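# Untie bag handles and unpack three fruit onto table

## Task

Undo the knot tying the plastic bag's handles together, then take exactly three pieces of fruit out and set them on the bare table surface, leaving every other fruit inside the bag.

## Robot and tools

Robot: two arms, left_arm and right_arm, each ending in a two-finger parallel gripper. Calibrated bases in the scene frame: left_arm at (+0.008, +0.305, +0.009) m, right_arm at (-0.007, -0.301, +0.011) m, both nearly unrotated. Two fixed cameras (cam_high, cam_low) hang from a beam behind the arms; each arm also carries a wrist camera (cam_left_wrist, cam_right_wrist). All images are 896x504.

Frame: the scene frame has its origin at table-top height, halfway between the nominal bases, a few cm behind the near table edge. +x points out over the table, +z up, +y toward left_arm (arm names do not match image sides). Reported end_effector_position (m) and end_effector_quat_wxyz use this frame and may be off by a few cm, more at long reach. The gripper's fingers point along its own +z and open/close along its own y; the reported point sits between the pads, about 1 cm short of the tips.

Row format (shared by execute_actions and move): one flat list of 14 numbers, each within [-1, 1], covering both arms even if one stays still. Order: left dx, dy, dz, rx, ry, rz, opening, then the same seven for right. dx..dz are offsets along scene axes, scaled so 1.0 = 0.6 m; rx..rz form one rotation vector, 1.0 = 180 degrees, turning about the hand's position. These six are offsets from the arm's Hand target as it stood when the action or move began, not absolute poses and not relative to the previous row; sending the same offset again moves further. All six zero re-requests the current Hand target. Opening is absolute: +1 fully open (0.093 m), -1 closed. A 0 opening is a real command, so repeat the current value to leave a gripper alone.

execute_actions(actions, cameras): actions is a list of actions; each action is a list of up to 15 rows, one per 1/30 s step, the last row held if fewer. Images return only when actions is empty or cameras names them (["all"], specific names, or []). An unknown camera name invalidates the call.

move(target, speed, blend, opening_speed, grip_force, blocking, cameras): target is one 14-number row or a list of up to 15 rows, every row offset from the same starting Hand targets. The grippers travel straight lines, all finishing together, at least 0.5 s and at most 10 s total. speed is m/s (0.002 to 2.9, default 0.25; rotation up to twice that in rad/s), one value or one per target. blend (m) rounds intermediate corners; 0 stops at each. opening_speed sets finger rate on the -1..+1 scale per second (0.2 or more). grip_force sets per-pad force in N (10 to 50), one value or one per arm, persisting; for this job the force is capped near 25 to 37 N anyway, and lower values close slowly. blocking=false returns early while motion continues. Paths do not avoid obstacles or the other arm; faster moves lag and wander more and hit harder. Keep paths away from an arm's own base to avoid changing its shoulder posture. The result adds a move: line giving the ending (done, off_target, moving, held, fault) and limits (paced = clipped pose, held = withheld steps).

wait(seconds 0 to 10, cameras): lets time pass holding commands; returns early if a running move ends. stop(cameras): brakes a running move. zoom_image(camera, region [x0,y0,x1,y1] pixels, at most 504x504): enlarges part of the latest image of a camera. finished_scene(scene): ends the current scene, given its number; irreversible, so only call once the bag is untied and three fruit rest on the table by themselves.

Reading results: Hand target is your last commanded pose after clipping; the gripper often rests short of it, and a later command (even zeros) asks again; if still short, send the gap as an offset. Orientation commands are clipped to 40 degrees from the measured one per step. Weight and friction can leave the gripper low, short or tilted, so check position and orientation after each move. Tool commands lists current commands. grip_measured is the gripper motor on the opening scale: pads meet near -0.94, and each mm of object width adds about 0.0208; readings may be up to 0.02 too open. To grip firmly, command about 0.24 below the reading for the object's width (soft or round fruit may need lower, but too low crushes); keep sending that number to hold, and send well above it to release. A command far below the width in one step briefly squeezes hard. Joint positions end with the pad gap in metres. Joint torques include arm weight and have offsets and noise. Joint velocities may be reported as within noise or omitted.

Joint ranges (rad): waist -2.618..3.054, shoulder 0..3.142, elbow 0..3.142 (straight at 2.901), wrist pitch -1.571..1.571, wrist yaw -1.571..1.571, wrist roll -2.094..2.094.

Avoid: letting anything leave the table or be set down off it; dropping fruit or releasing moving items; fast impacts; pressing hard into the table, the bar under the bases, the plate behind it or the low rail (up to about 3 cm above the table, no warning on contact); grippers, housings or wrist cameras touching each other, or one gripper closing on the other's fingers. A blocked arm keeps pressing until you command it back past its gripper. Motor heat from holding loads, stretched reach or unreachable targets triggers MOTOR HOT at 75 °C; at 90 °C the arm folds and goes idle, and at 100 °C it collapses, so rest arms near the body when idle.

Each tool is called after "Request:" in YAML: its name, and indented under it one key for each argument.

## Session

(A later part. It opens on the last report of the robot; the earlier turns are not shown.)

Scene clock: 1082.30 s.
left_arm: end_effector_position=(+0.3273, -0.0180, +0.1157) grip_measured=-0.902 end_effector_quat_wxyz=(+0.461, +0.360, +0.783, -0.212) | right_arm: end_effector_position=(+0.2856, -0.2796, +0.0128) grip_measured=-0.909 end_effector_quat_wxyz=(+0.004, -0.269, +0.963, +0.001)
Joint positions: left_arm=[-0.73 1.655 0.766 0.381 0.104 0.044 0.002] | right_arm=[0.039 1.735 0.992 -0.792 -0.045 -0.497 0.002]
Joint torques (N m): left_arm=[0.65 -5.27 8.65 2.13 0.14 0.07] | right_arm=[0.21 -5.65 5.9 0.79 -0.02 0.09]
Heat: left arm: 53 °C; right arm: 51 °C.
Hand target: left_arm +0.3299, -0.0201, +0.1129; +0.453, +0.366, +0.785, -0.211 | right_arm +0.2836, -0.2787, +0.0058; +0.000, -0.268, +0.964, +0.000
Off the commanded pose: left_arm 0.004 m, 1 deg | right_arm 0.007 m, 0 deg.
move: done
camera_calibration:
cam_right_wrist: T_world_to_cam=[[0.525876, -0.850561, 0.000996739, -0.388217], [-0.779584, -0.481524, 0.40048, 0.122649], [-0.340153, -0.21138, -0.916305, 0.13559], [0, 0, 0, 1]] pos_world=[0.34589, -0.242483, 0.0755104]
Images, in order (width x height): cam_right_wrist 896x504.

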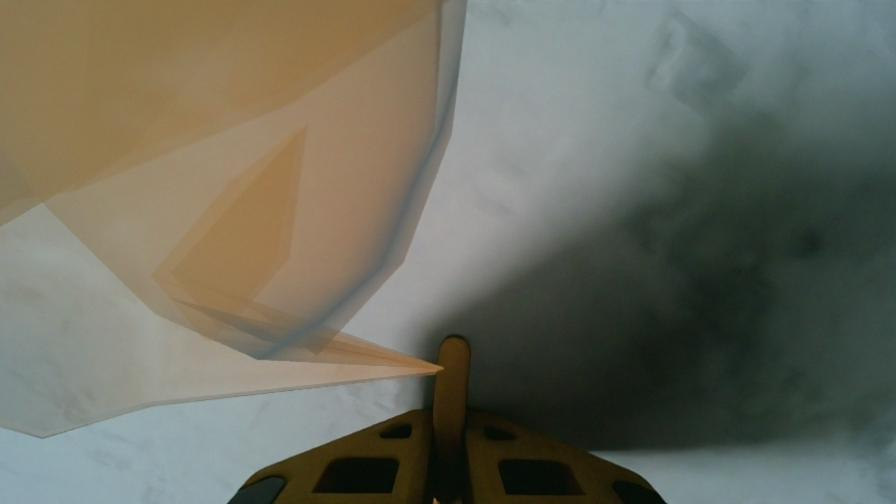

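Request:
move:
  target:
    - [0,0,0,0,0,0,-1,0.05,0.03,0.12,0,0,0,-1]
    - [0.03,0,0.02,0,0,0,-1,0.17,0.015,0.14,0,0,0,-1]
  speed: 0.1
  blend: [0.03,0]
  cameras: ["cam_right_wrist","cam_left_wrist"]

Scene clock: 1102.37 s.
left_arm: end_effector_position=(+0.3445, -0.0187, +0.1276) grip_measured=-0.902 end_effector_quat_wxyz=(+0.461, +0.361, +0.783, -0.212) | right_arm: end_effector_position=(+0.3822, -0.2649, +0.0871) grip_measured=-0.909 end_effector_quat_wxyz=(+0.003, -0.270, +0.963, +0.001)
Joint positions: left_arm=[-0.694 1.673 0.844 0.317 0.137 0.063 0.002] | right_arm=[0.057 1.995 1.658 -1.199 -0.044 -0.48 0.002]
Joint torques (N m): left_arm=[0.81 -5.49 8.87 2.12 0.15 0.07] | right_arm=[-1.03 -8.35 11.44 0.29 0.01 -0.09]
Heat: left arm: 53 °C; right arm: 51 °C.
Hand target: left_arm +0.3478, -0.0201, +0.1248; +0.453, +0.366, +0.785, -0.210 | right_arm +0.3856, -0.2697, +0.0898; +0.000, -0.268, +0.964, +0.000
Off the commanded pose: left_arm 0.005 m, 1 deg | right_arm 0.006 m, 0 deg.
move: done
camera_calibration:
cam_left_wrist: T_world_to_cam=[[-0.765724, -0.643164, -0.00284189, 0.251321], [-0.5166, 0.617662, -0.592974, 0.304936], [0.383135, -0.452586, -0.805216, 0.0512243], [0, 0, 0, 1]] pos_world=[0.330346, -0.00352348, 0.22278]
cam_right_wrist: T_world_to_cam=[[0.527145, -0.849776, 0.0000225289, -0.426709], [-0.778206, -0.482737, 0.401697, 0.174425], [-0.341341, -0.21177, -0.915773, 0.239981], [0, 0, 0, 1]] pos_world=[0.442591, -0.227585, 0.149712]
Images, in order (width x height): cam_left_wrist 896x504, cam_right_wrist 896x504.

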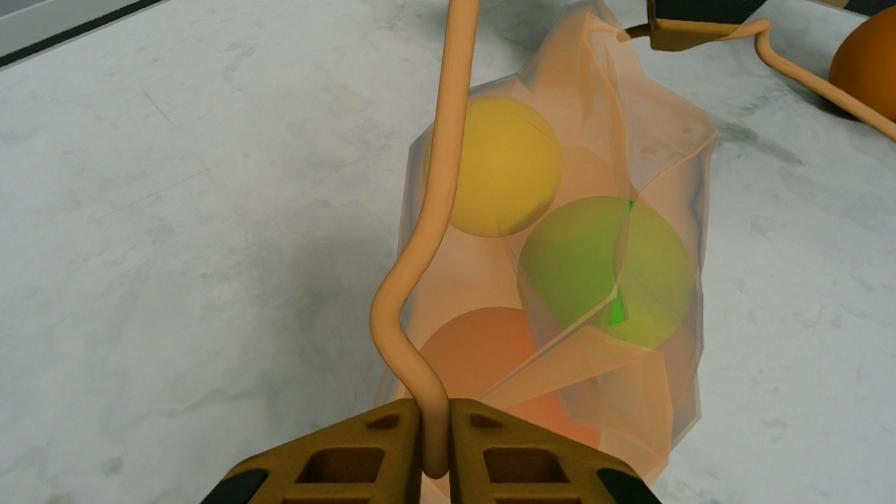

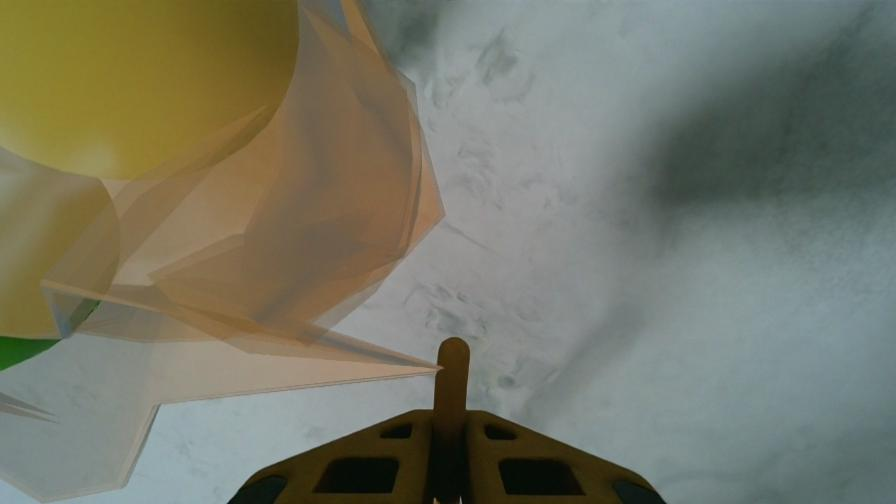

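Request:
move:
  target: [0,0,0,0,0,0,-1,0.0,-0.01,-0.112,0,0,0,-1]
  speed: 0.08
  cameras: ["cam_right_wrist","cam_left_wrist"]

Scene clock: 1109.47 s.
left_arm: end_effector_position=(+0.3444, -0.0188, +0.1276) grip_measured=-0.902 end_effector_quat_wxyz=(+0.461, +0.361, +0.782, -0.212) | right_arm: end_effector_position=(+0.3863, -0.2695, +0.0299) grip_measured=-0.909 end_effector_quat_wxyz=(+0.004, -0.270, +0.963, +0.000)
Joint positions: left_arm=[-0.694 1.673 0.844 0.317 0.137 0.063 0.002] | right_arm=[0.05 2.058 1.519 -0.995 -0.044 -0.488 0.002]
Joint torques (N m): left_arm=[0.81 -5.48 8.83 2.14 0.16 0.07] | right_arm=[-1.26 -9.03 6.61 0.72 0 -0.07]
Heat: left arm: 53 °C; right arm: 52 °C.
Hand target: left_arm +0.3478, -0.0202, +0.1249; +0.453, +0.366, +0.785, -0.211 | right_arm +0.3855, -0.2757, +0.0225; +0.000, -0.268, +0.964, +0.000
Off the commanded pose: left_arm 0.005 m, 1 deg | right_arm 0.010 m, 1 deg.
move: done
camera_calibration:
cam_left_wrist: T_world_to_cam=[[-0.765926, -0.642923, -0.00264173, 0.251269], [-0.516442, 0.617684, -0.593089, 0.304857], [0.382942, -0.452898, -0.805133, 0.0513065], [0, 0, 0, 1]] pos_world=[0.330247, -0.00352264, 0.22278]
cam_right_wrist: T_world_to_cam=[[0.52846, -0.848957, 0.00128162, -0.433189], [-0.778369, -0.483917, 0.399958, 0.198098], [-0.338927, -0.212359, -0.916533, 0.186993], [0, 0, 0, 1]] pos_world=[0.446493, -0.232187, 0.0927096]
Images, in order (width x height): cam_left_wrist 896x504, cam_right_wrist 896x504.

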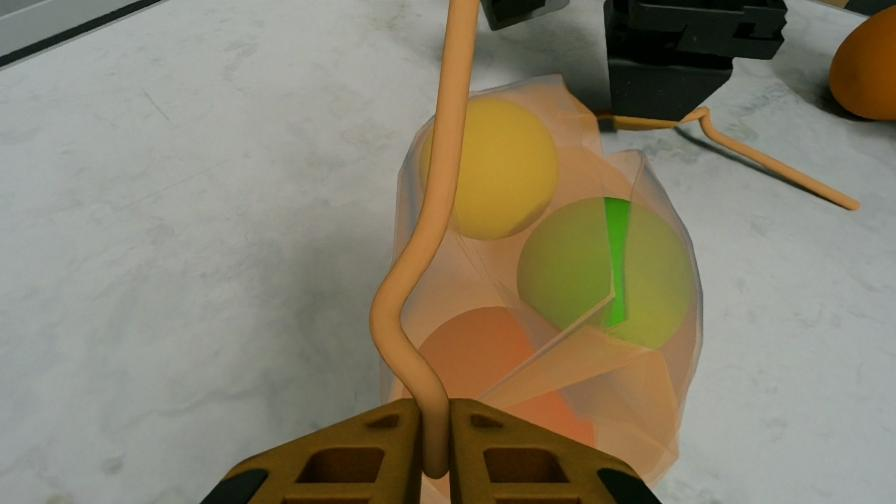

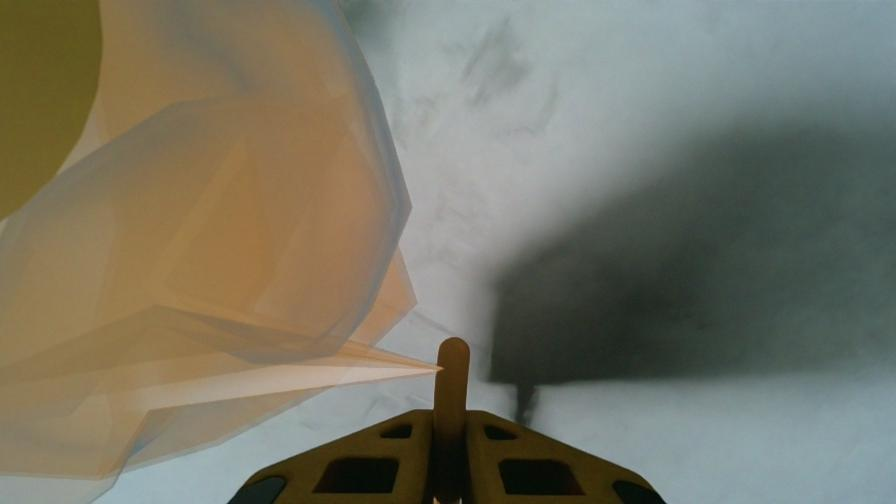

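Request:
move:
  target:
    - [0,0,0,0,0,0,-1,0,0,-0.012,0,0,0,-1]
    - [0,0,0,0,0,0,-1,0,0,-0.012,0,0,0,-0.4]
    - [0,0,0,0,0,0,-1,-0.02,-0.03,0.1,0,0,0,-0.4]
    - [0,0,0,0,0,0,-1,-0.05,-0.12,0.18,0,0,0,-0.4]
  speed: [0.05,0.1,0.12,0.15]
  blend: [0,0,0.03,0]
  opening_speed: 0.6
  cameras: ["cam_right_wrist","cam_left_wrist"]

Scene clock: 1131.67 s.
left_arm: end_effector_position=(+0.3444, -0.0188, +0.1276) grip_measured=-0.902 end_effector_quat_wxyz=(+0.461, +0.361, +0.782, -0.212) | right_arm: end_effector_position=(+0.3529, -0.3457, +0.1118) grip_measured=-0.402 end_effector_quat_wxyz=(-0.019, -0.266, +0.964, +0.007)
Joint positions: left_arm=[-0.694 1.673 0.844 0.317 0.137 0.063 0.002] | right_arm=[-0.166 1.932 1.652 -1.312 -0.045 -0.698 0.026]
Joint torques (N m): left_arm=[0.8 -5.52 8.83 2.14 0.17 0.06] | right_arm=[-0.72 -12.11 11.22 0.2 -0.09 -0.09]
Heat: left arm: 54 °C; right arm: 51 °C.
Hand target: left_arm +0.3478, -0.0202, +0.1249; +0.453, +0.366, +0.785, -0.211 | right_arm +0.3556, -0.3477, +0.1306; +0.000, -0.268, +0.964, +0.000
Off the commanded pose: left_arm 0.005 m, 1 deg | right_arm 0.019 m, 2 deg.
move: off_target (right_arm); target 2's new opening was sent with right_arm's hand 0.011 m and 1 deg from that target
camera_calibration:
cam_left_wrist: T_world_to_cam=[[-0.765926, -0.642923, -0.00264173, 0.251269], [-0.516442, 0.617684, -0.593089, 0.304857], [0.382942, -0.452898, -0.805133, 0.0513065], [0, 0, 0, 1]] pos_world=[0.330247, -0.00352264, 0.22278]
cam_right_wrist: T_world_to_cam=[[0.520513, -0.853496, -0.024705, -0.476143], [-0.762444, -0.47762, 0.436529, 0.0948721], [-0.384376, -0.208383, -0.899351, 0.250003], [0, 0, 0, 1]] pos_world=[0.416268, -0.308977, 0.171663]
Images, in order (width x height): cam_left_wrist 896x504, cam_right_wrist 896x504.

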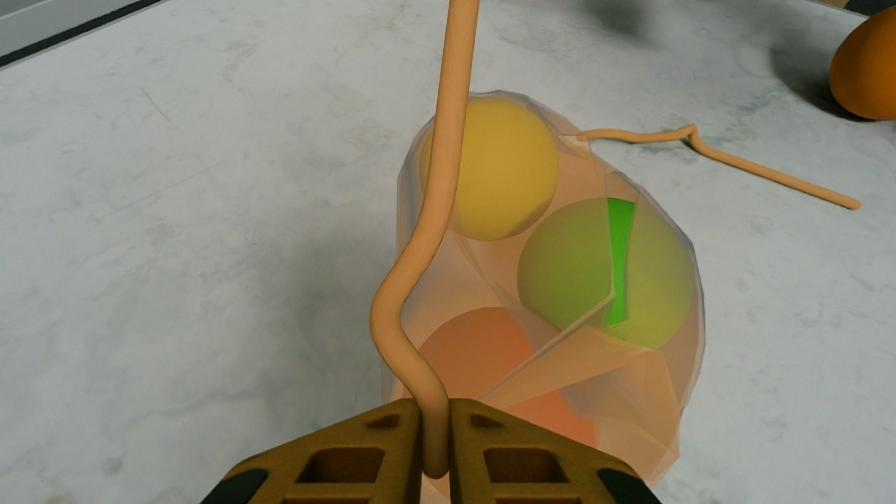

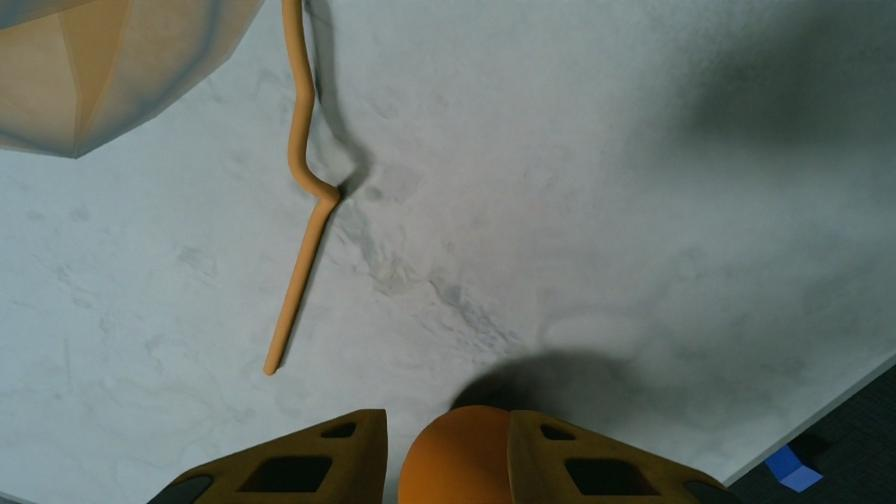

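Request:
move:
  target: [0,0.042,-0.075,0,0,0,-1,0,0,0,0,0,0,-0.4]
  speed: 0.06
  cameras: ["cam_left_wrist","cam_low"]

Scene clock: 1142.00 s.
left_arm: end_effector_position=(+0.3503, +0.0017, +0.0906) grip_measured=-0.902 end_effector_quat_wxyz=(+0.463, +0.361, +0.781, -0.212) | right_arm: end_effector_position=(+0.3527, -0.3457, +0.1118) grip_measured=-0.402 end_effector_quat_wxyz=(-0.019, -0.266, +0.964, +0.008)
Joint positions: left_arm=[-0.634 1.747 0.74 0.496 0.189 0.094 0.002] | right_arm=[-0.166 1.932 1.652 -1.312 -0.045 -0.698 0.026]
Joint torques (N m): left_arm=[0.85 -5.72 5.16 2.38 0.19 0.08] | right_arm=[-0.62 -12.14 11.02 0.17 -0.11 -0.09]
Heat: left arm: 54 °C; right arm: 54 °C.
Hand target: left_arm +0.3478, +0.0050, +0.0799; +0.453, +0.366, +0.785, -0.211 | right_arm +0.3555, -0.3477, +0.1306; +0.000, -0.267, +0.964, +0.000
Off the commanded pose: left_arm 0.012 m, 1 deg | right_arm 0.019 m, 2 deg.
move: off_target (left_arm, right_arm)
camera_calibration:
cam_left_wrist: T_world_to_cam=[[-0.765944, -0.642889, -0.00492006, 0.269039], [-0.5136, 0.616475, -0.596803, 0.27266], [0.386711, -0.45459, -0.802373, 0.0270752], [0, 0, 0, 1]] pos_world=[0.335636, 0.0171821, 0.185772]
Images, in order (width x height): cam_low 896x504, cam_left_wrist 896x504.

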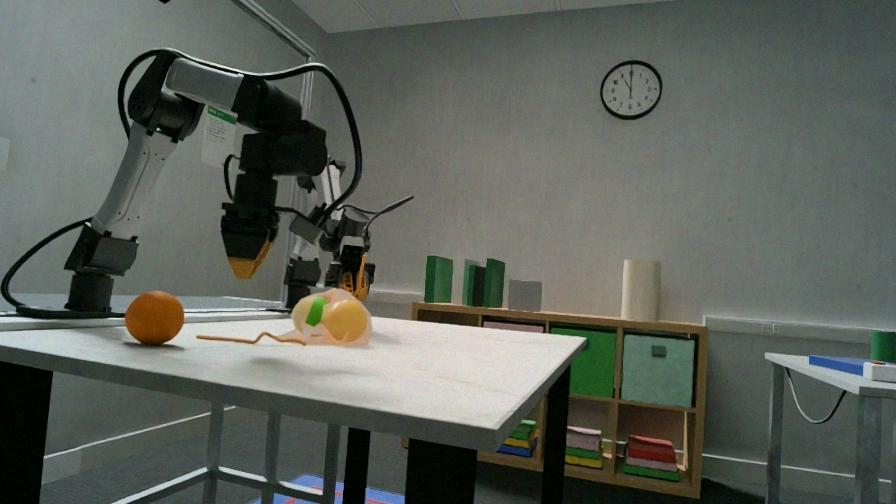

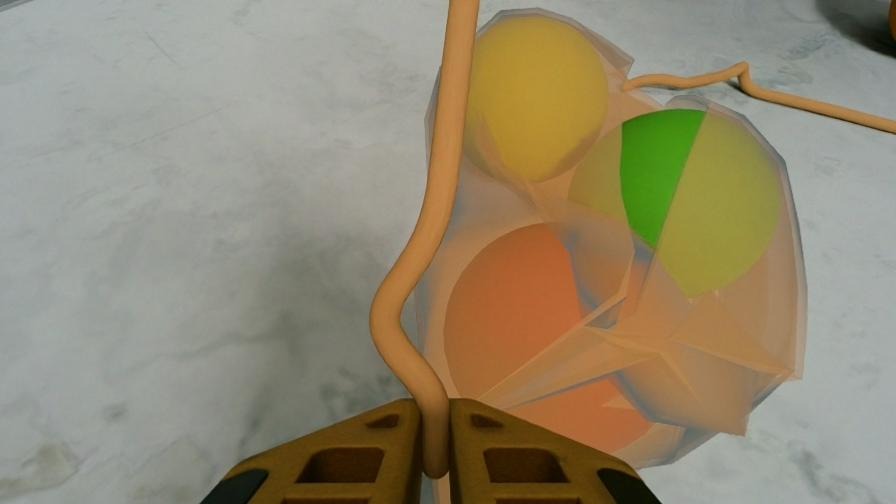

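Request:
move:
  target: [0.0,0.02,-0.045,0,0,0,-1,0,0,0.03,0,0,0,-0.4]
  speed: 0.06
  cameras: ["cam_left_wrist"]

Scene clock: 1151.03 s.
left_arm: end_effector_position=(+0.3508, +0.0135, +0.0630) grip_measured=-0.902 end_effector_quat_wxyz=(+0.463, +0.362, +0.781, -0.212) | right_arm: end_effector_position=(+0.3538, -0.3450, +0.1306) grip_measured=-0.402 end_effector_quat_wxyz=(-0.018, -0.267, +0.963, +0.007)
Joint positions: left_arm=[-0.604 1.822 0.677 0.63 0.215 0.11 0.002] | right_arm=[-0.166 1.932 1.726 -1.384 -0.045 -0.7 0.026]
Joint torques (N m): left_arm=[0.77 -5.76 4.78 2.38 0.17 0.07] | right_arm=[-0.9 -11.85 11.21 0.18 -0.06 -0.09]
Heat: left arm: 55 °C; right arm: 56 °C.
Hand target: left_arm +0.3479, +0.0171, +0.0530; +0.453, +0.366, +0.785, -0.211 | right_arm +0.3555, -0.3477, +0.1486; +0.000, -0.267, +0.964, +0.000
Off the commanded pose: left_arm 0.011 m, 1 deg | right_arm 0.018 m, 2 deg.
move: off_target (left_arm, right_arm)
camera_calibration:
cam_left_wrist: T_world_to_cam=[[-0.76598, -0.642841, -0.00550056, 0.276909], [-0.513622, 0.61711, -0.596127, 0.249117], [0.386609, -0.453796, -0.802871, 0.0101452], [0, 0, 0, 1]] pos_world=[0.336136, 0.0288799, 0.158174]
Images, in order (width x height): cam_left_wrist 896x504.

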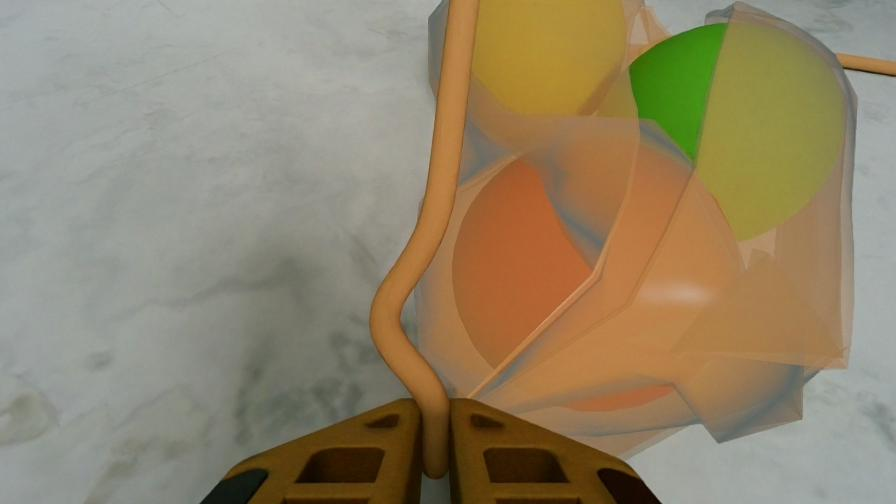

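Request:
move:
  target: [0,0,0,0,0,0,-1,-0.05,0.23,0.03,0,0,0,0.9]
  speed: 0.2
  opening_speed: 0.8
  cameras: ["cam_right_wrist"]

Scene clock: 1161.30 s.
left_arm: end_effector_position=(+0.3508, +0.0135, +0.0631) grip_measured=-0.902 end_effector_quat_wxyz=(+0.463, +0.362, +0.781, -0.212) | right_arm: end_effector_position=(+0.3306, -0.2068, +0.1530) grip_measured=+0.898 end_effector_quat_wxyz=(-0.009, -0.272, +0.962, +0.005)
Joint positions: left_arm=[-0.604 1.822 0.677 0.63 0.215 0.11 0.002] | right_arm=[0.228 1.84 1.714 -1.428 -0.044 -0.316 0.088]
Joint torques (N m): left_arm=[0.8 -5.82 4.79 2.39 0.19 0.06] | right_arm=[-0.42 -11.95 8.64 0.23 0.08 0.08]
Heat: left arm: 55 °C; right arm: 56 °C.
Hand target: left_arm +0.3479, +0.0171, +0.0530; +0.453, +0.366, +0.785, -0.210 | right_arm +0.3255, -0.2097, +0.1666; +0.000, -0.268, +0.964, +0.000
Off the commanded pose: left_arm 0.011 m, 1 deg | right_arm 0.015 m, 1 deg.
move: off_target (left_arm, right_arm)
camera_calibration:
cam_right_wrist: T_world_to_cam=[[0.531702, -0.846813, -0.0141678, -0.348956], [-0.764897, -0.487316, 0.421256, 0.127429], [-0.363629, -0.213145, -0.906831, 0.300789], [0, 0, 0, 1]] pos_world=[0.392387, -0.169291, 0.21414]
Images, in order (width x height): cam_right_wrist 896x504.

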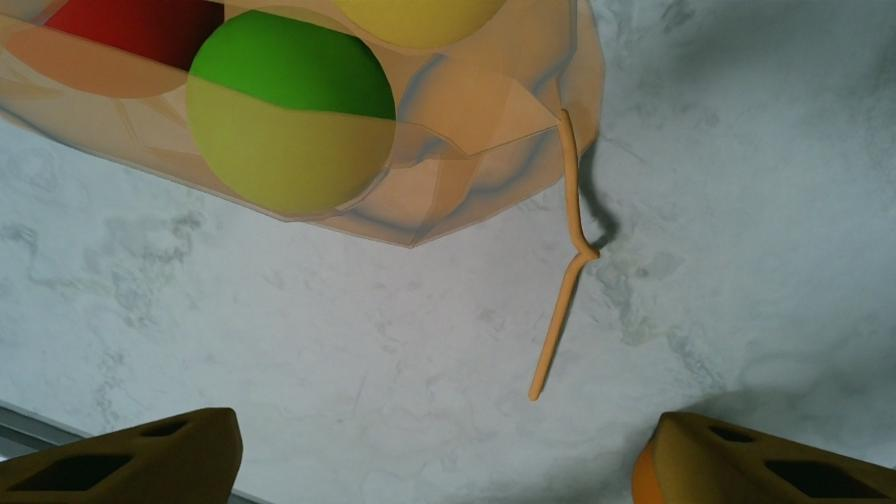

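Request:
move:
  target:
    - [0,0,0,0,0,0,-1,-0.02,-0.1247,-0.1,0,0,-0.128,-0.3]
    - [0,0,0,0,0,0,-1,-0.0217,-0.1247,-0.215,0,0,-0.128,-0.3]
  speed: 0.15
  blend: [0.02,0]
  cameras: ["cam_right_wrist"]

Scene clock: 1199.33 s.
left_arm: end_effector_position=(+0.3509, +0.0135, +0.0632) grip_measured=-0.902 end_effector_quat_wxyz=(+0.463, +0.362, +0.781, -0.212) | right_arm: end_effector_position=(+0.3133, -0.2827, +0.0433) grip_measured=-0.298 end_effector_quat_wxyz=(+0.003, -0.076, +0.997, +0.001)
Joint positions: left_arm=[-0.604 1.822 0.677 0.631 0.215 0.11 0.002] | right_arm=[0.021 1.781 1.184 -0.94 -0.044 -0.122 0.031]
Joint torques (N m): left_arm=[0.79 -5.79 4.79 2.38 0.16 0.07] | right_arm=[-0.51 -6.87 6.54 0.79 0 0.1]
Heat: left arm: 56 °C; right arm: 55 °C.
Hand target: left_arm +0.3479, +0.0171, +0.0530; +0.453, +0.366, +0.785, -0.210 | right_arm +0.3125, -0.2845, +0.0376; +0.000, -0.070, +0.998, +0.000
Off the commanded pose: left_arm 0.011 m, 1 deg | right_arm 0.006 m, 1 deg.
move: off_target (left_arm)
camera_calibration:
cam_right_wrist: T_world_to_cam=[[0.160824, -0.986982, -0.00148674, -0.329564], [-0.903442, -0.147818, 0.402422, 0.263645], [-0.397403, -0.0633758, -0.915453, 0.232125], [0, 0, 0, 1]] pos_world=[0.383436, -0.271591, 0.105913]
Images, in order (width x height): cam_right_wrist 896x504.

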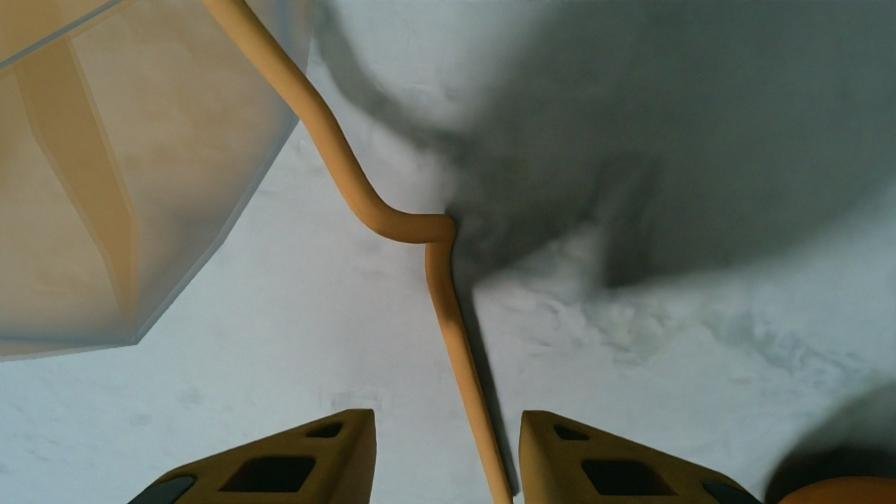

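Request:
move:
  target:
    - [0,0,0,0,0,0,-1,0.001,-0.006,-0.0535,0,0,0,-0.3]
    - [0,0,0,0,0,0,-1,0.001,-0.006,-0.0535,0,0,0,-1]
  speed: 0.05
  opening_speed: 0.6
  cameras: ["cam_right_wrist"]

Scene clock: 1209.20 s.
left_arm: end_effector_position=(+0.3509, +0.0135, +0.0632) grip_measured=-0.902 end_effector_quat_wxyz=(+0.463, +0.362, +0.781, -0.212) | right_arm: end_effector_position=(+0.3147, -0.2840, +0.0133) grip_measured=-0.913 end_effector_quat_wxyz=(+0.004, -0.076, +0.997, +0.001)
Joint positions: left_arm=[-0.604 1.822 0.677 0.631 0.215 0.11 0.002] | right_arm=[0.021 1.834 1.121 -0.822 -0.044 -0.122 0.001]
Joint torques (N m): left_arm=[0.85 -5.76 4.75 2.39 0.2 0.06] | right_arm=[-1.07 -6.58 5.85 0.82 0.02 0.02]
Heat: left arm: 56 °C; right arm: 53 °C.
Hand target: left_arm +0.3479, +0.0171, +0.0530; +0.453, +0.366, +0.785, -0.210 | right_arm +0.3132, -0.2881, +0.0055; +0.000, -0.070, +0.998, +0.000
Off the commanded pose: left_arm 0.011 m, 1 deg | right_arm 0.009 m, 1 deg.
move: off_target (left_arm)
camera_calibration:
cam_right_wrist: T_world_to_cam=[[0.160923, -0.986966, -0.00123077, -0.331055], [-0.90418, -0.147924, 0.40072, 0.27706], [-0.395679, -0.0633721, -0.9162, 0.204586], [0, 0, 0, 1]] pos_world=[0.384737, -0.272791, 0.0760104]
Images, in order (width x height): cam_right_wrist 896x504.

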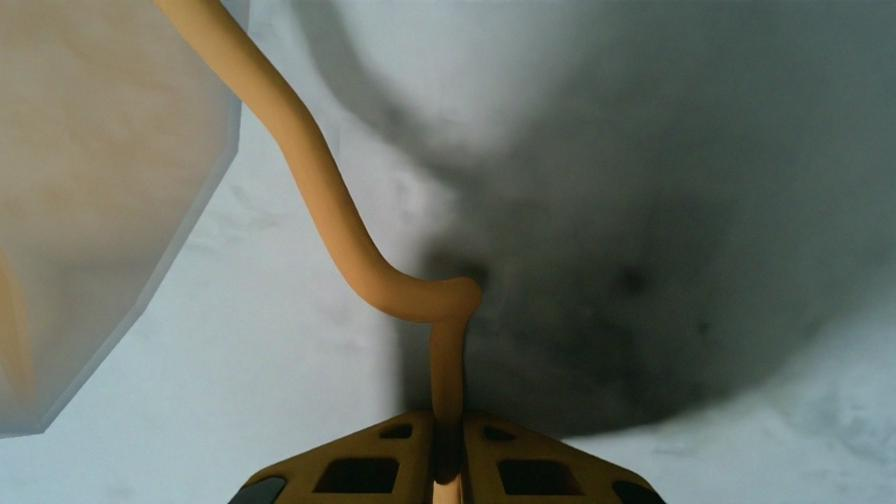

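Request:
move:
  target: [-0.035,0.0,0.01,0,0,0,-1,-0.085,-0.012,0.012,0,0,0,-1]
  speed: 0.06
  cameras: ["cam_right_wrist","cam_left_wrist"]

Scene clock: 1215.27 s.
left_arm: end_effector_position=(+0.3290, +0.0147, +0.0551) grip_measured=-0.902 end_effector_quat_wxyz=(+0.450, +0.371, +0.784, -0.213) | right_arm: end_effector_position=(+0.2768, -0.2909, +0.0124) grip_measured=-0.913 end_effector_quat_wxyz=(+0.018, -0.072, +0.997, +0.002)
Joint positions: left_arm=[-0.636 1.788 0.614 0.634 0.202 0.106 0.002] | right_arm=[-0.002 1.682 0.923 -0.75 -0.049 -0.136 0.001]
Joint torques (N m): left_arm=[-0.01 -8.34 4.55 2.29 -0.03 -0.12] | right_arm=[-1.07 -8.44 5.01 0.2 0.02 -0.05]
Heat: left arm: 57 °C; right arm: 52 °C.
Hand target: left_arm +0.3268, +0.0170, +0.0588; +0.453, +0.366, +0.785, -0.211 | right_arm +0.2621, -0.2953, +0.0126; +0.000, -0.070, +0.998, +0.000
Off the commanded pose: left_arm 0.005 m, 1 deg | right_arm 0.015 m, 2 deg.
move: off_target (right_arm)
camera_calibration:
cam_left_wrist: T_world_to_cam=[[-0.778259, -0.62794, -0.0020215, 0.264562], [-0.512871, 0.637496, -0.574946, 0.230778], [0.36232, -0.44642, -0.818189, 0.0213863], [0, 0, 0, 1]] pos_world=[0.316509, 0.0285564, 0.150718]
cam_right_wrist: T_world_to_cam=[[0.153166, -0.9882, -0.00049263, -0.33008], [-0.916327, -0.142213, 0.374327, 0.247386], [-0.369981, -0.0568828, -0.927296, 0.18326], [0, 0, 0, 1]] pos_world=[0.345046, -0.280579, 0.0771704]
Images, in order (width x height): cam_left_wrist 896x504, cam_right_wrist 896x504.

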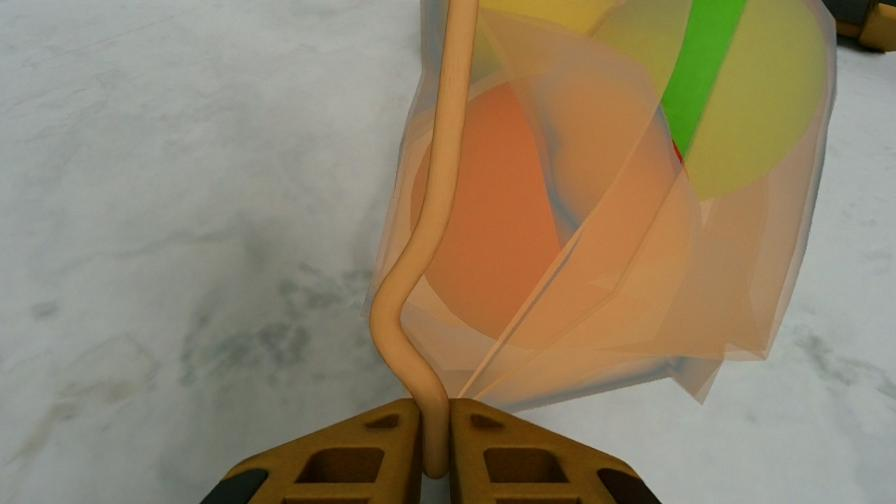

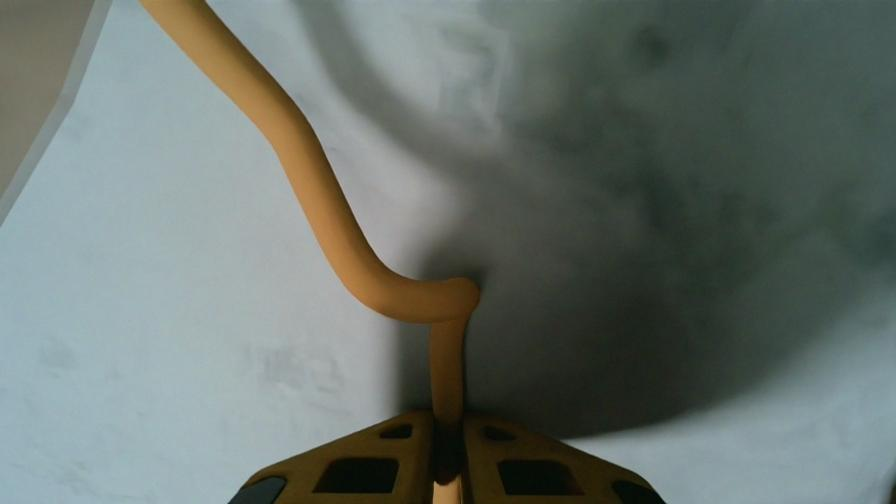

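Request:
move:
  target: [0,0,0,0,0,0,-1,-0.02,-0.01,0.015,0,0,0,-1]
  speed: 0.06

Request:
move:
  target:
    - [0,0,0,0,0,0,-1,0,0,0,0,0,0,-0.3]
    - [0,0,0,0,0,0,-1,0,0,0.15,0,0,0,-0.3]
    - [0,0,0,0,0,0,-1,0.08,0.12,0.25,0,0,0.128,0.9]
  speed: [0.1,0.15,0.2]
  blend: [0,0.03,0]
  opening_speed: 0.8
  cameras: ["cam_right_wrist","cam_left_wrist"]

Scene clock: 1228.10 s.
left_arm: end_effector_position=(+0.3290, +0.0147, +0.0551) grip_measured=-0.902 end_effector_quat_wxyz=(+0.450, +0.371, +0.784, -0.213) | right_arm: end_effector_position=(+0.2580, -0.2977, +0.0180) grip_measured=-0.913 end_effector_quat_wxyz=(+0.005, -0.072, +0.997, +0.002)
Joint positions: left_arm=[-0.636 1.788 0.614 0.634 0.202 0.106 0.002] | right_arm=[-0.028 1.627 0.886 -0.796 -0.049 -0.162 0.001]
Joint torques (N m): left_arm=[-0.03 -8.34 4.57 2.3 -0.03 -0.11] | right_arm=[-1.05 -8.57 6.01 0.32 0.03 -0.08]
Heat: left arm: 58 °C; right arm: 51 °C.
Hand target: left_arm +0.3268, +0.0170, +0.0588; +0.453, +0.366, +0.785, -0.211 | right_arm +0.2501, -0.3013, +0.0217; +0.000, -0.070, +0.998, +0.000
Off the commanded pose: left_arm 0.005 m, 1 deg | right_arm 0.009 m, 1 deg.
move: done

Scene clock: 1233.30 s.
left_arm: end_effector_position=(+0.3290, +0.0147, +0.0551) grip_measured=-0.902 end_effector_quat_wxyz=(+0.450, +0.371, +0.784, -0.213) | right_arm: end_effector_position=(+0.2962, -0.2291, +0.1670) grip_measured=+0.898 end_effector_quat_wxyz=(+0.002, -0.262, +0.965, +0.005)
Joint positions: left_arm=[-0.636 1.788 0.614 0.634 0.202 0.106 0.002] | right_arm=[0.179 1.671 1.561 -1.423 -0.049 -0.342 0.088]
Joint torques (N m): left_arm=[-0.05 -8.34 4.55 2.29 -0.03 -0.12] | right_arm=[0.06 -5.96 11.18 0.28 0.09 -0.06]
Heat: left arm: 58 °C; right arm: 52 °C.
Hand target: left_arm +0.3268, +0.0170, +0.0588; +0.453, +0.366, +0.785, -0.211 | right_arm +0.2981, -0.2293, +0.1717; +0.000, -0.268, +0.964, +0.000
Off the commanded pose: left_arm 0.005 m, 1 deg | right_arm 0.005 m, 1 deg.
move: done
camera_calibration:
cam_left_wrist: T_world_to_cam=[[-0.778046, -0.628204, -0.00212996, 0.264581], [-0.513048, 0.637372, -0.574924, 0.230771], [0.362527, -0.446225, -0.818204, 0.0213622], [0, 0, 0, 1]] pos_world=[0.316508, 0.0286559, 0.150718]
cam_right_wrist: T_world_to_cam=[[0.513722, -0.857905, -0.00940767, -0.34737], [-0.783879, -0.473795, 0.401313, 0.0964171], [-0.348745, -0.198789, -0.915893, 0.296619], [0, 0, 0, 1]] pos_world=[0.357476, -0.193364, 0.22971]
Images, in order (width x height): cam_left_wrist 896x504, cam_right_wrist 896x504.

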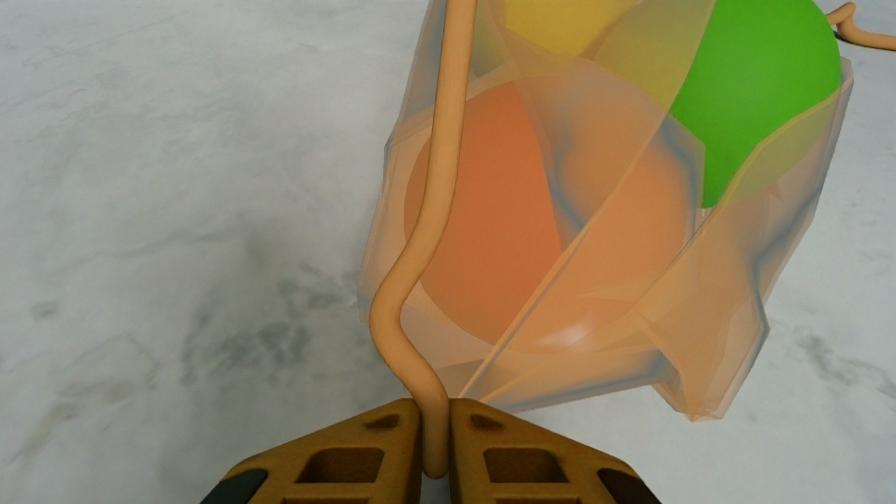

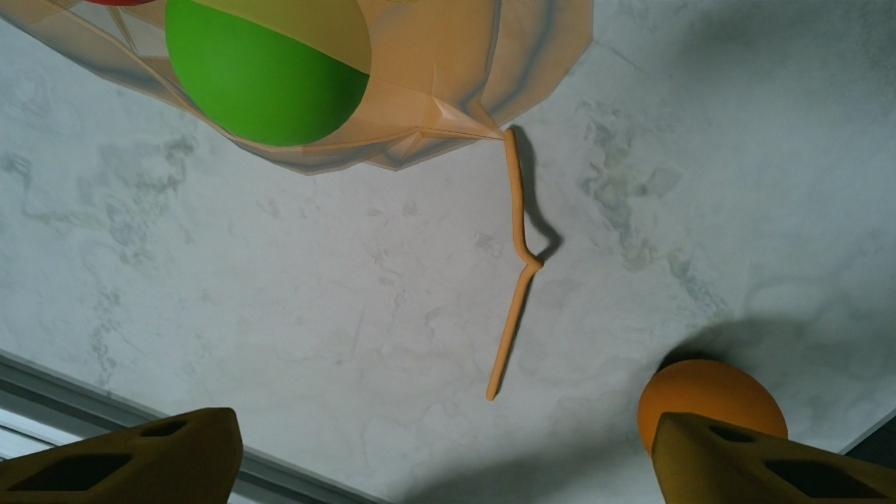

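Request:
move:
  target: [0.04,-0.025,0.02,0,0,0,-1,0.035,0.09,0.0,0,0,0,0.9]
  speed: [0.06,0.12]
  cameras: ["cam_right_wrist","cam_left_wrist"]

speed must be one number or a list of one number, got a list of 2; nothing of the call was run

Request:
move:
  target: [0.04,-0.025,0.02,0,0,0,-1,0.035,0.09,0.0,0,0,0,0.9]
  speed: 0.08
  cameras: ["cam_right_wrist","cam_left_wrist"]

Scene clock: 1280.83 s.
left_arm: end_effector_position=(+0.3463, +0.0011, +0.0762) grip_measured=-0.902 end_effector_quat_wxyz=(+0.461, +0.370, +0.777, -0.215) | right_arm: end_effector_position=(+0.3173, -0.1747, +0.1673) grip_measured=+0.898 end_effector_quat_wxyz=(+0.002, -0.271, +0.963, +0.007)
Joint positions: left_arm=[-0.636 1.788 0.71 0.566 0.202 0.106 0.002] | right_arm=[0.326 1.808 1.735 -1.454 -0.046 -0.213 0.088]
Joint torques (N m): left_arm=[0.79 -5.6 7.62 2.16 0.06 -0.08] | right_arm=[0.02 -7.01 11.34 0.29 0.14 0.09]
Heat: left arm: 59 °C; right arm: 58 °C.
Hand target: left_arm +0.3508, +0.0020, +0.0709; +0.453, +0.366, +0.785, -0.211 | right_arm +0.3192, -0.1754, +0.1717; +0.000, -0.268, +0.964, +0.000
Off the commanded pose: left_arm 0.007 m, 2 deg | right_arm 0.005 m, 1 deg.
move: done
camera_calibration:
cam_left_wrist: T_world_to_cam=[[-0.778133, -0.62804, -0.00863642, 0.270054], [-0.49992, 0.627601, -0.596823, 0.257657], [0.380249, -0.46009, -0.802326, 0.0189012], [0, 0, 0, 1]] pos_world=[0.331758, 0.0165952, 0.171273]
cam_right_wrist: T_world_to_cam=[[0.529052, -0.84849, -0.012984, -0.314068], [-0.774612, -0.489123, 0.400917, 0.133091], [-0.346525, -0.202048, -0.916022, 0.313797], [0, 0, 0, 1]] pos_world=[0.377991, -0.137983, 0.230009]
Images, in order (width x height): cam_left_wrist 896x504, cam_right_wrist 896x504.

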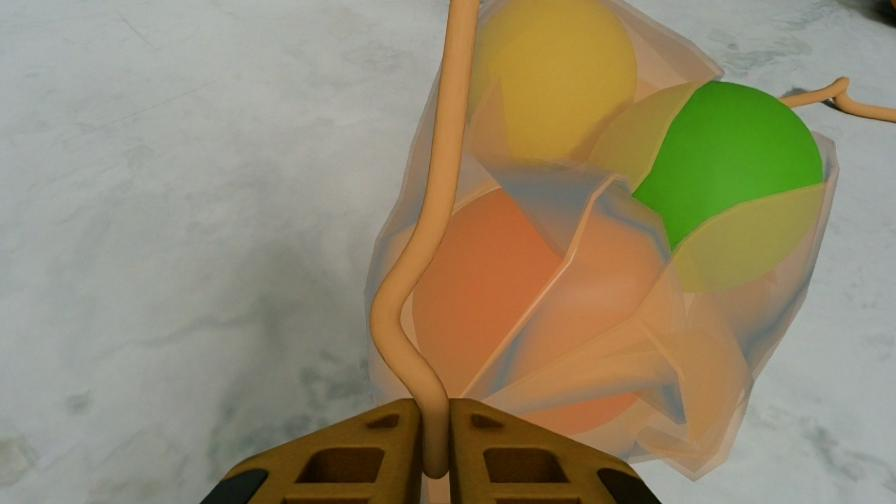

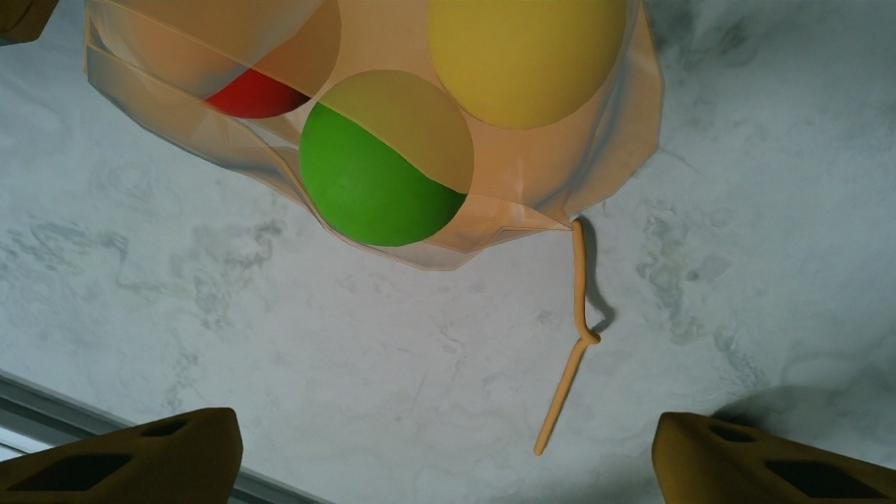

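Request:
move:
  target: [0.06,0.0,0.0,0,0,0,-1,0,0,0.0,0,0,0,0.9]
  speed: 0.06
  cameras: ["cam_right_wrist","cam_left_wrist"]

Scene clock: 1303.70 s.
left_arm: end_effector_position=(+0.3841, +0.0029, +0.0761) grip_measured=-0.902 end_effector_quat_wxyz=(+0.462, +0.361, +0.782, -0.211) | right_arm: end_effector_position=(+0.3172, -0.1747, +0.1673) grip_measured=+0.898 end_effector_quat_wxyz=(+0.002, -0.270, +0.963, +0.007)
Joint positions: left_arm=[-0.572 1.876 0.836 0.521 0.241 0.126 0.002] | right_arm=[0.326 1.808 1.735 -1.455 -0.046 -0.212 0.088]
Joint torques (N m): left_arm=[0.75 -6.26 7.91 2.13 0.19 0.08] | right_arm=[-0.09 -7.04 11.38 0.34 0.13 0.08]
Heat: left arm: 57 °C; right arm: 59 °C.
Hand target: left_arm +0.3869, +0.0020, +0.0709; +0.453, +0.366, +0.785, -0.210 | right_arm +0.3192, -0.1754, +0.1717; +0.000, -0.267, +0.964, +0.000
Off the commanded pose: left_arm 0.006 m, 1 deg | right_arm 0.005 m, 1 deg.
move: done
camera_calibration:
cam_left_wrist: T_world_to_cam=[[-0.765326, -0.643618, -0.0056998, 0.295426], [-0.514673, 0.617268, -0.595057, 0.280892], [0.386507, -0.452479, -0.803663, 0.00291846], [0, 0, 0, 1]] pos_world=[0.369537, 0.0180763, 0.171176]
cam_right_wrist: T_world_to_cam=[[0.528344, -0.848931, -0.0130016, -0.313888], [-0.774867, -0.488395, 0.401311, 0.133071], [-0.347035, -0.201956, -0.91585, 0.313909], [0, 0, 0, 1]] pos_world=[0.37789, -0.138082, 0.230009]
Images, in order (width x height): cam_left_wrist 896x504, cam_right_wrist 896x504.

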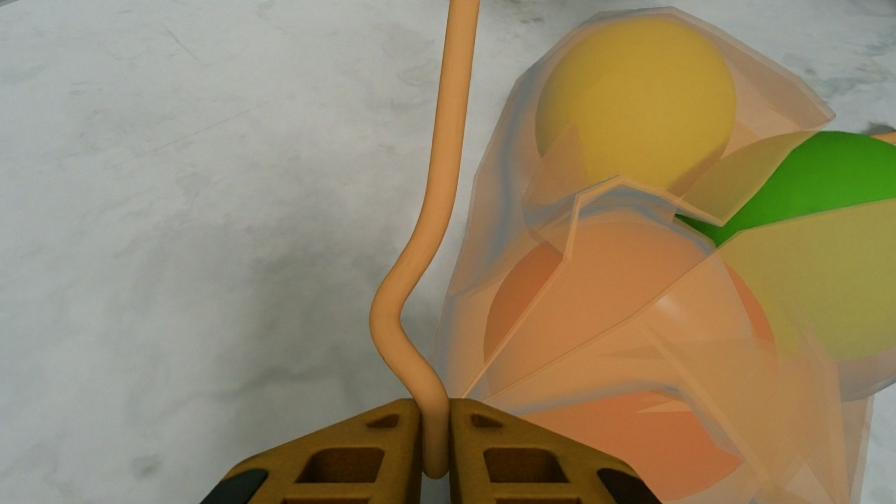

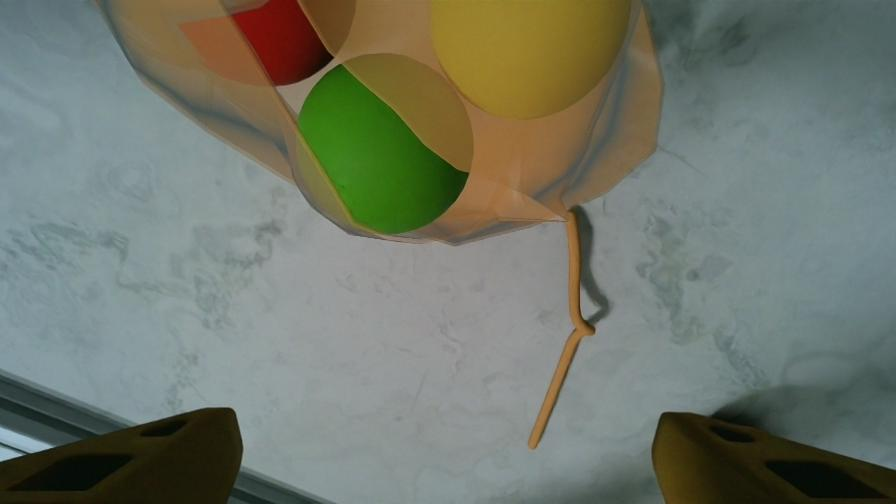

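Request:
move:
  target:
    - [0,0,0,0,0,0,-1,-0.0153,-0.146,-0.08,0,0,0,-0.3]
    - [0,0,0,0,0,0,-1,-0.0153,-0.146,-0.21,0,0,0,-0.3]
  speed: 0.15
  blend: [0.02,0]
  cameras: ["cam_right_wrist"]

Scene clock: 1320.23 s.
left_arm: end_effector_position=(+0.3839, +0.0029, +0.0758) grip_measured=-0.902 end_effector_quat_wxyz=(+0.462, +0.362, +0.782, -0.211) | right_arm: end_effector_position=(+0.3108, -0.2614, +0.0515) grip_measured=-0.298 end_effector_quat_wxyz=(+0.003, -0.265, +0.964, +0.001)
Joint positions: left_arm=[-0.572 1.876 0.836 0.519 0.242 0.126 0.002] | right_arm=[0.087 1.763 1.2 -0.971 -0.044 -0.439 0.031]
Joint torques (N m): left_arm=[0.7 -6.24 7.94 2.1 0.2 0.08] | right_arm=[-0.38 -6.75 6.61 0.74 0.02 -0.11]
Heat: left arm: 57 °C; right arm: 59 °C.
Hand target: left_arm +0.3869, +0.0020, +0.0709; +0.453, +0.366, +0.785, -0.211 | right_arm +0.3099, -0.2630, +0.0457; +0.000, -0.267, +0.964, +0.000
Off the commanded pose: left_arm 0.006 m, 1 deg | right_arm 0.006 m, 1 deg.
move: done
camera_calibration:
cam_right_wrist: T_world_to_cam=[[0.518393, -0.855142, -0.000944997, -0.384816], [-0.783152, -0.475195, 0.401078, 0.138339], [-0.343427, -0.207176, -0.916044, 0.185645], [0, 0, 0, 1]] pos_world=[0.371582, -0.224873, 0.114211]
Images, in order (width x height): cam_right_wrist 896x504.

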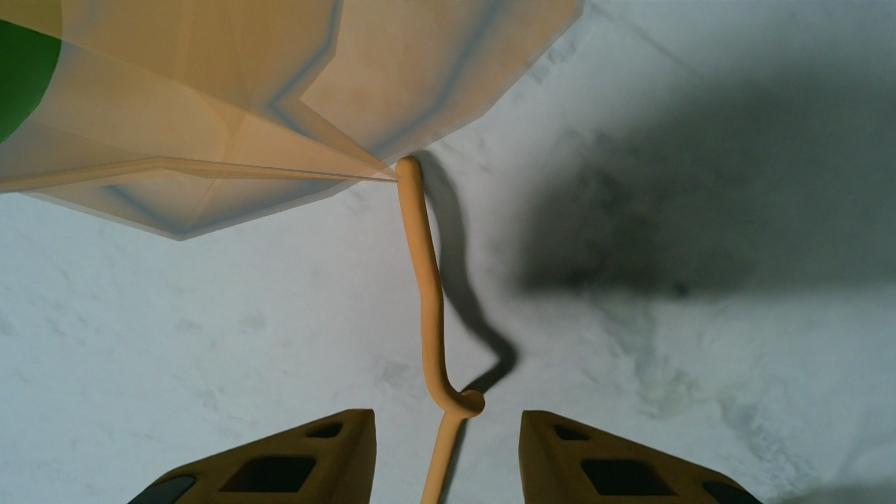

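Request:
move:
  target:
    - [0,0,0,0,0,0,-1,0.001,0.004,-0.064,0,0,0,-0.3]
    - [0,0,0,0,0,0,-1,0.001,0.004,-0.064,0,0,0,-1]
  speed: 0.06
  opening_speed: 0.6

Scene clock: 1328.53 s.
left_arm: end_effector_position=(+0.3839, +0.0029, +0.0758) grip_measured=-0.902 end_effector_quat_wxyz=(+0.462, +0.362, +0.782, -0.211) | right_arm: end_effector_position=(+0.3129, -0.2608, +0.0137) grip_measured=-0.906 end_effector_quat_wxyz=(+0.005, -0.268, +0.964, +0.001)
Joint positions: left_arm=[-0.572 1.876 0.836 0.519 0.242 0.127 0.002] | right_arm=[0.093 1.828 1.119 -0.822 -0.044 -0.439 0.002]
Joint torques (N m): left_arm=[0.76 -6.24 8.02 2.1 0.2 0.07] | right_arm=[0.23 -6.87 6.15 0.74 0.03 0.05]
Heat: left arm: 56 °C; right arm: 57 °C.
Hand target: left_arm +0.3869, +0.0020, +0.0709; +0.453, +0.366, +0.785, -0.210 | right_arm +0.3105, -0.2606, +0.0073; +0.000, -0.267, +0.964, +0.000
Off the commanded pose: left_arm 0.006 m, 1 deg | right_arm 0.007 m, 1 deg.
move: done


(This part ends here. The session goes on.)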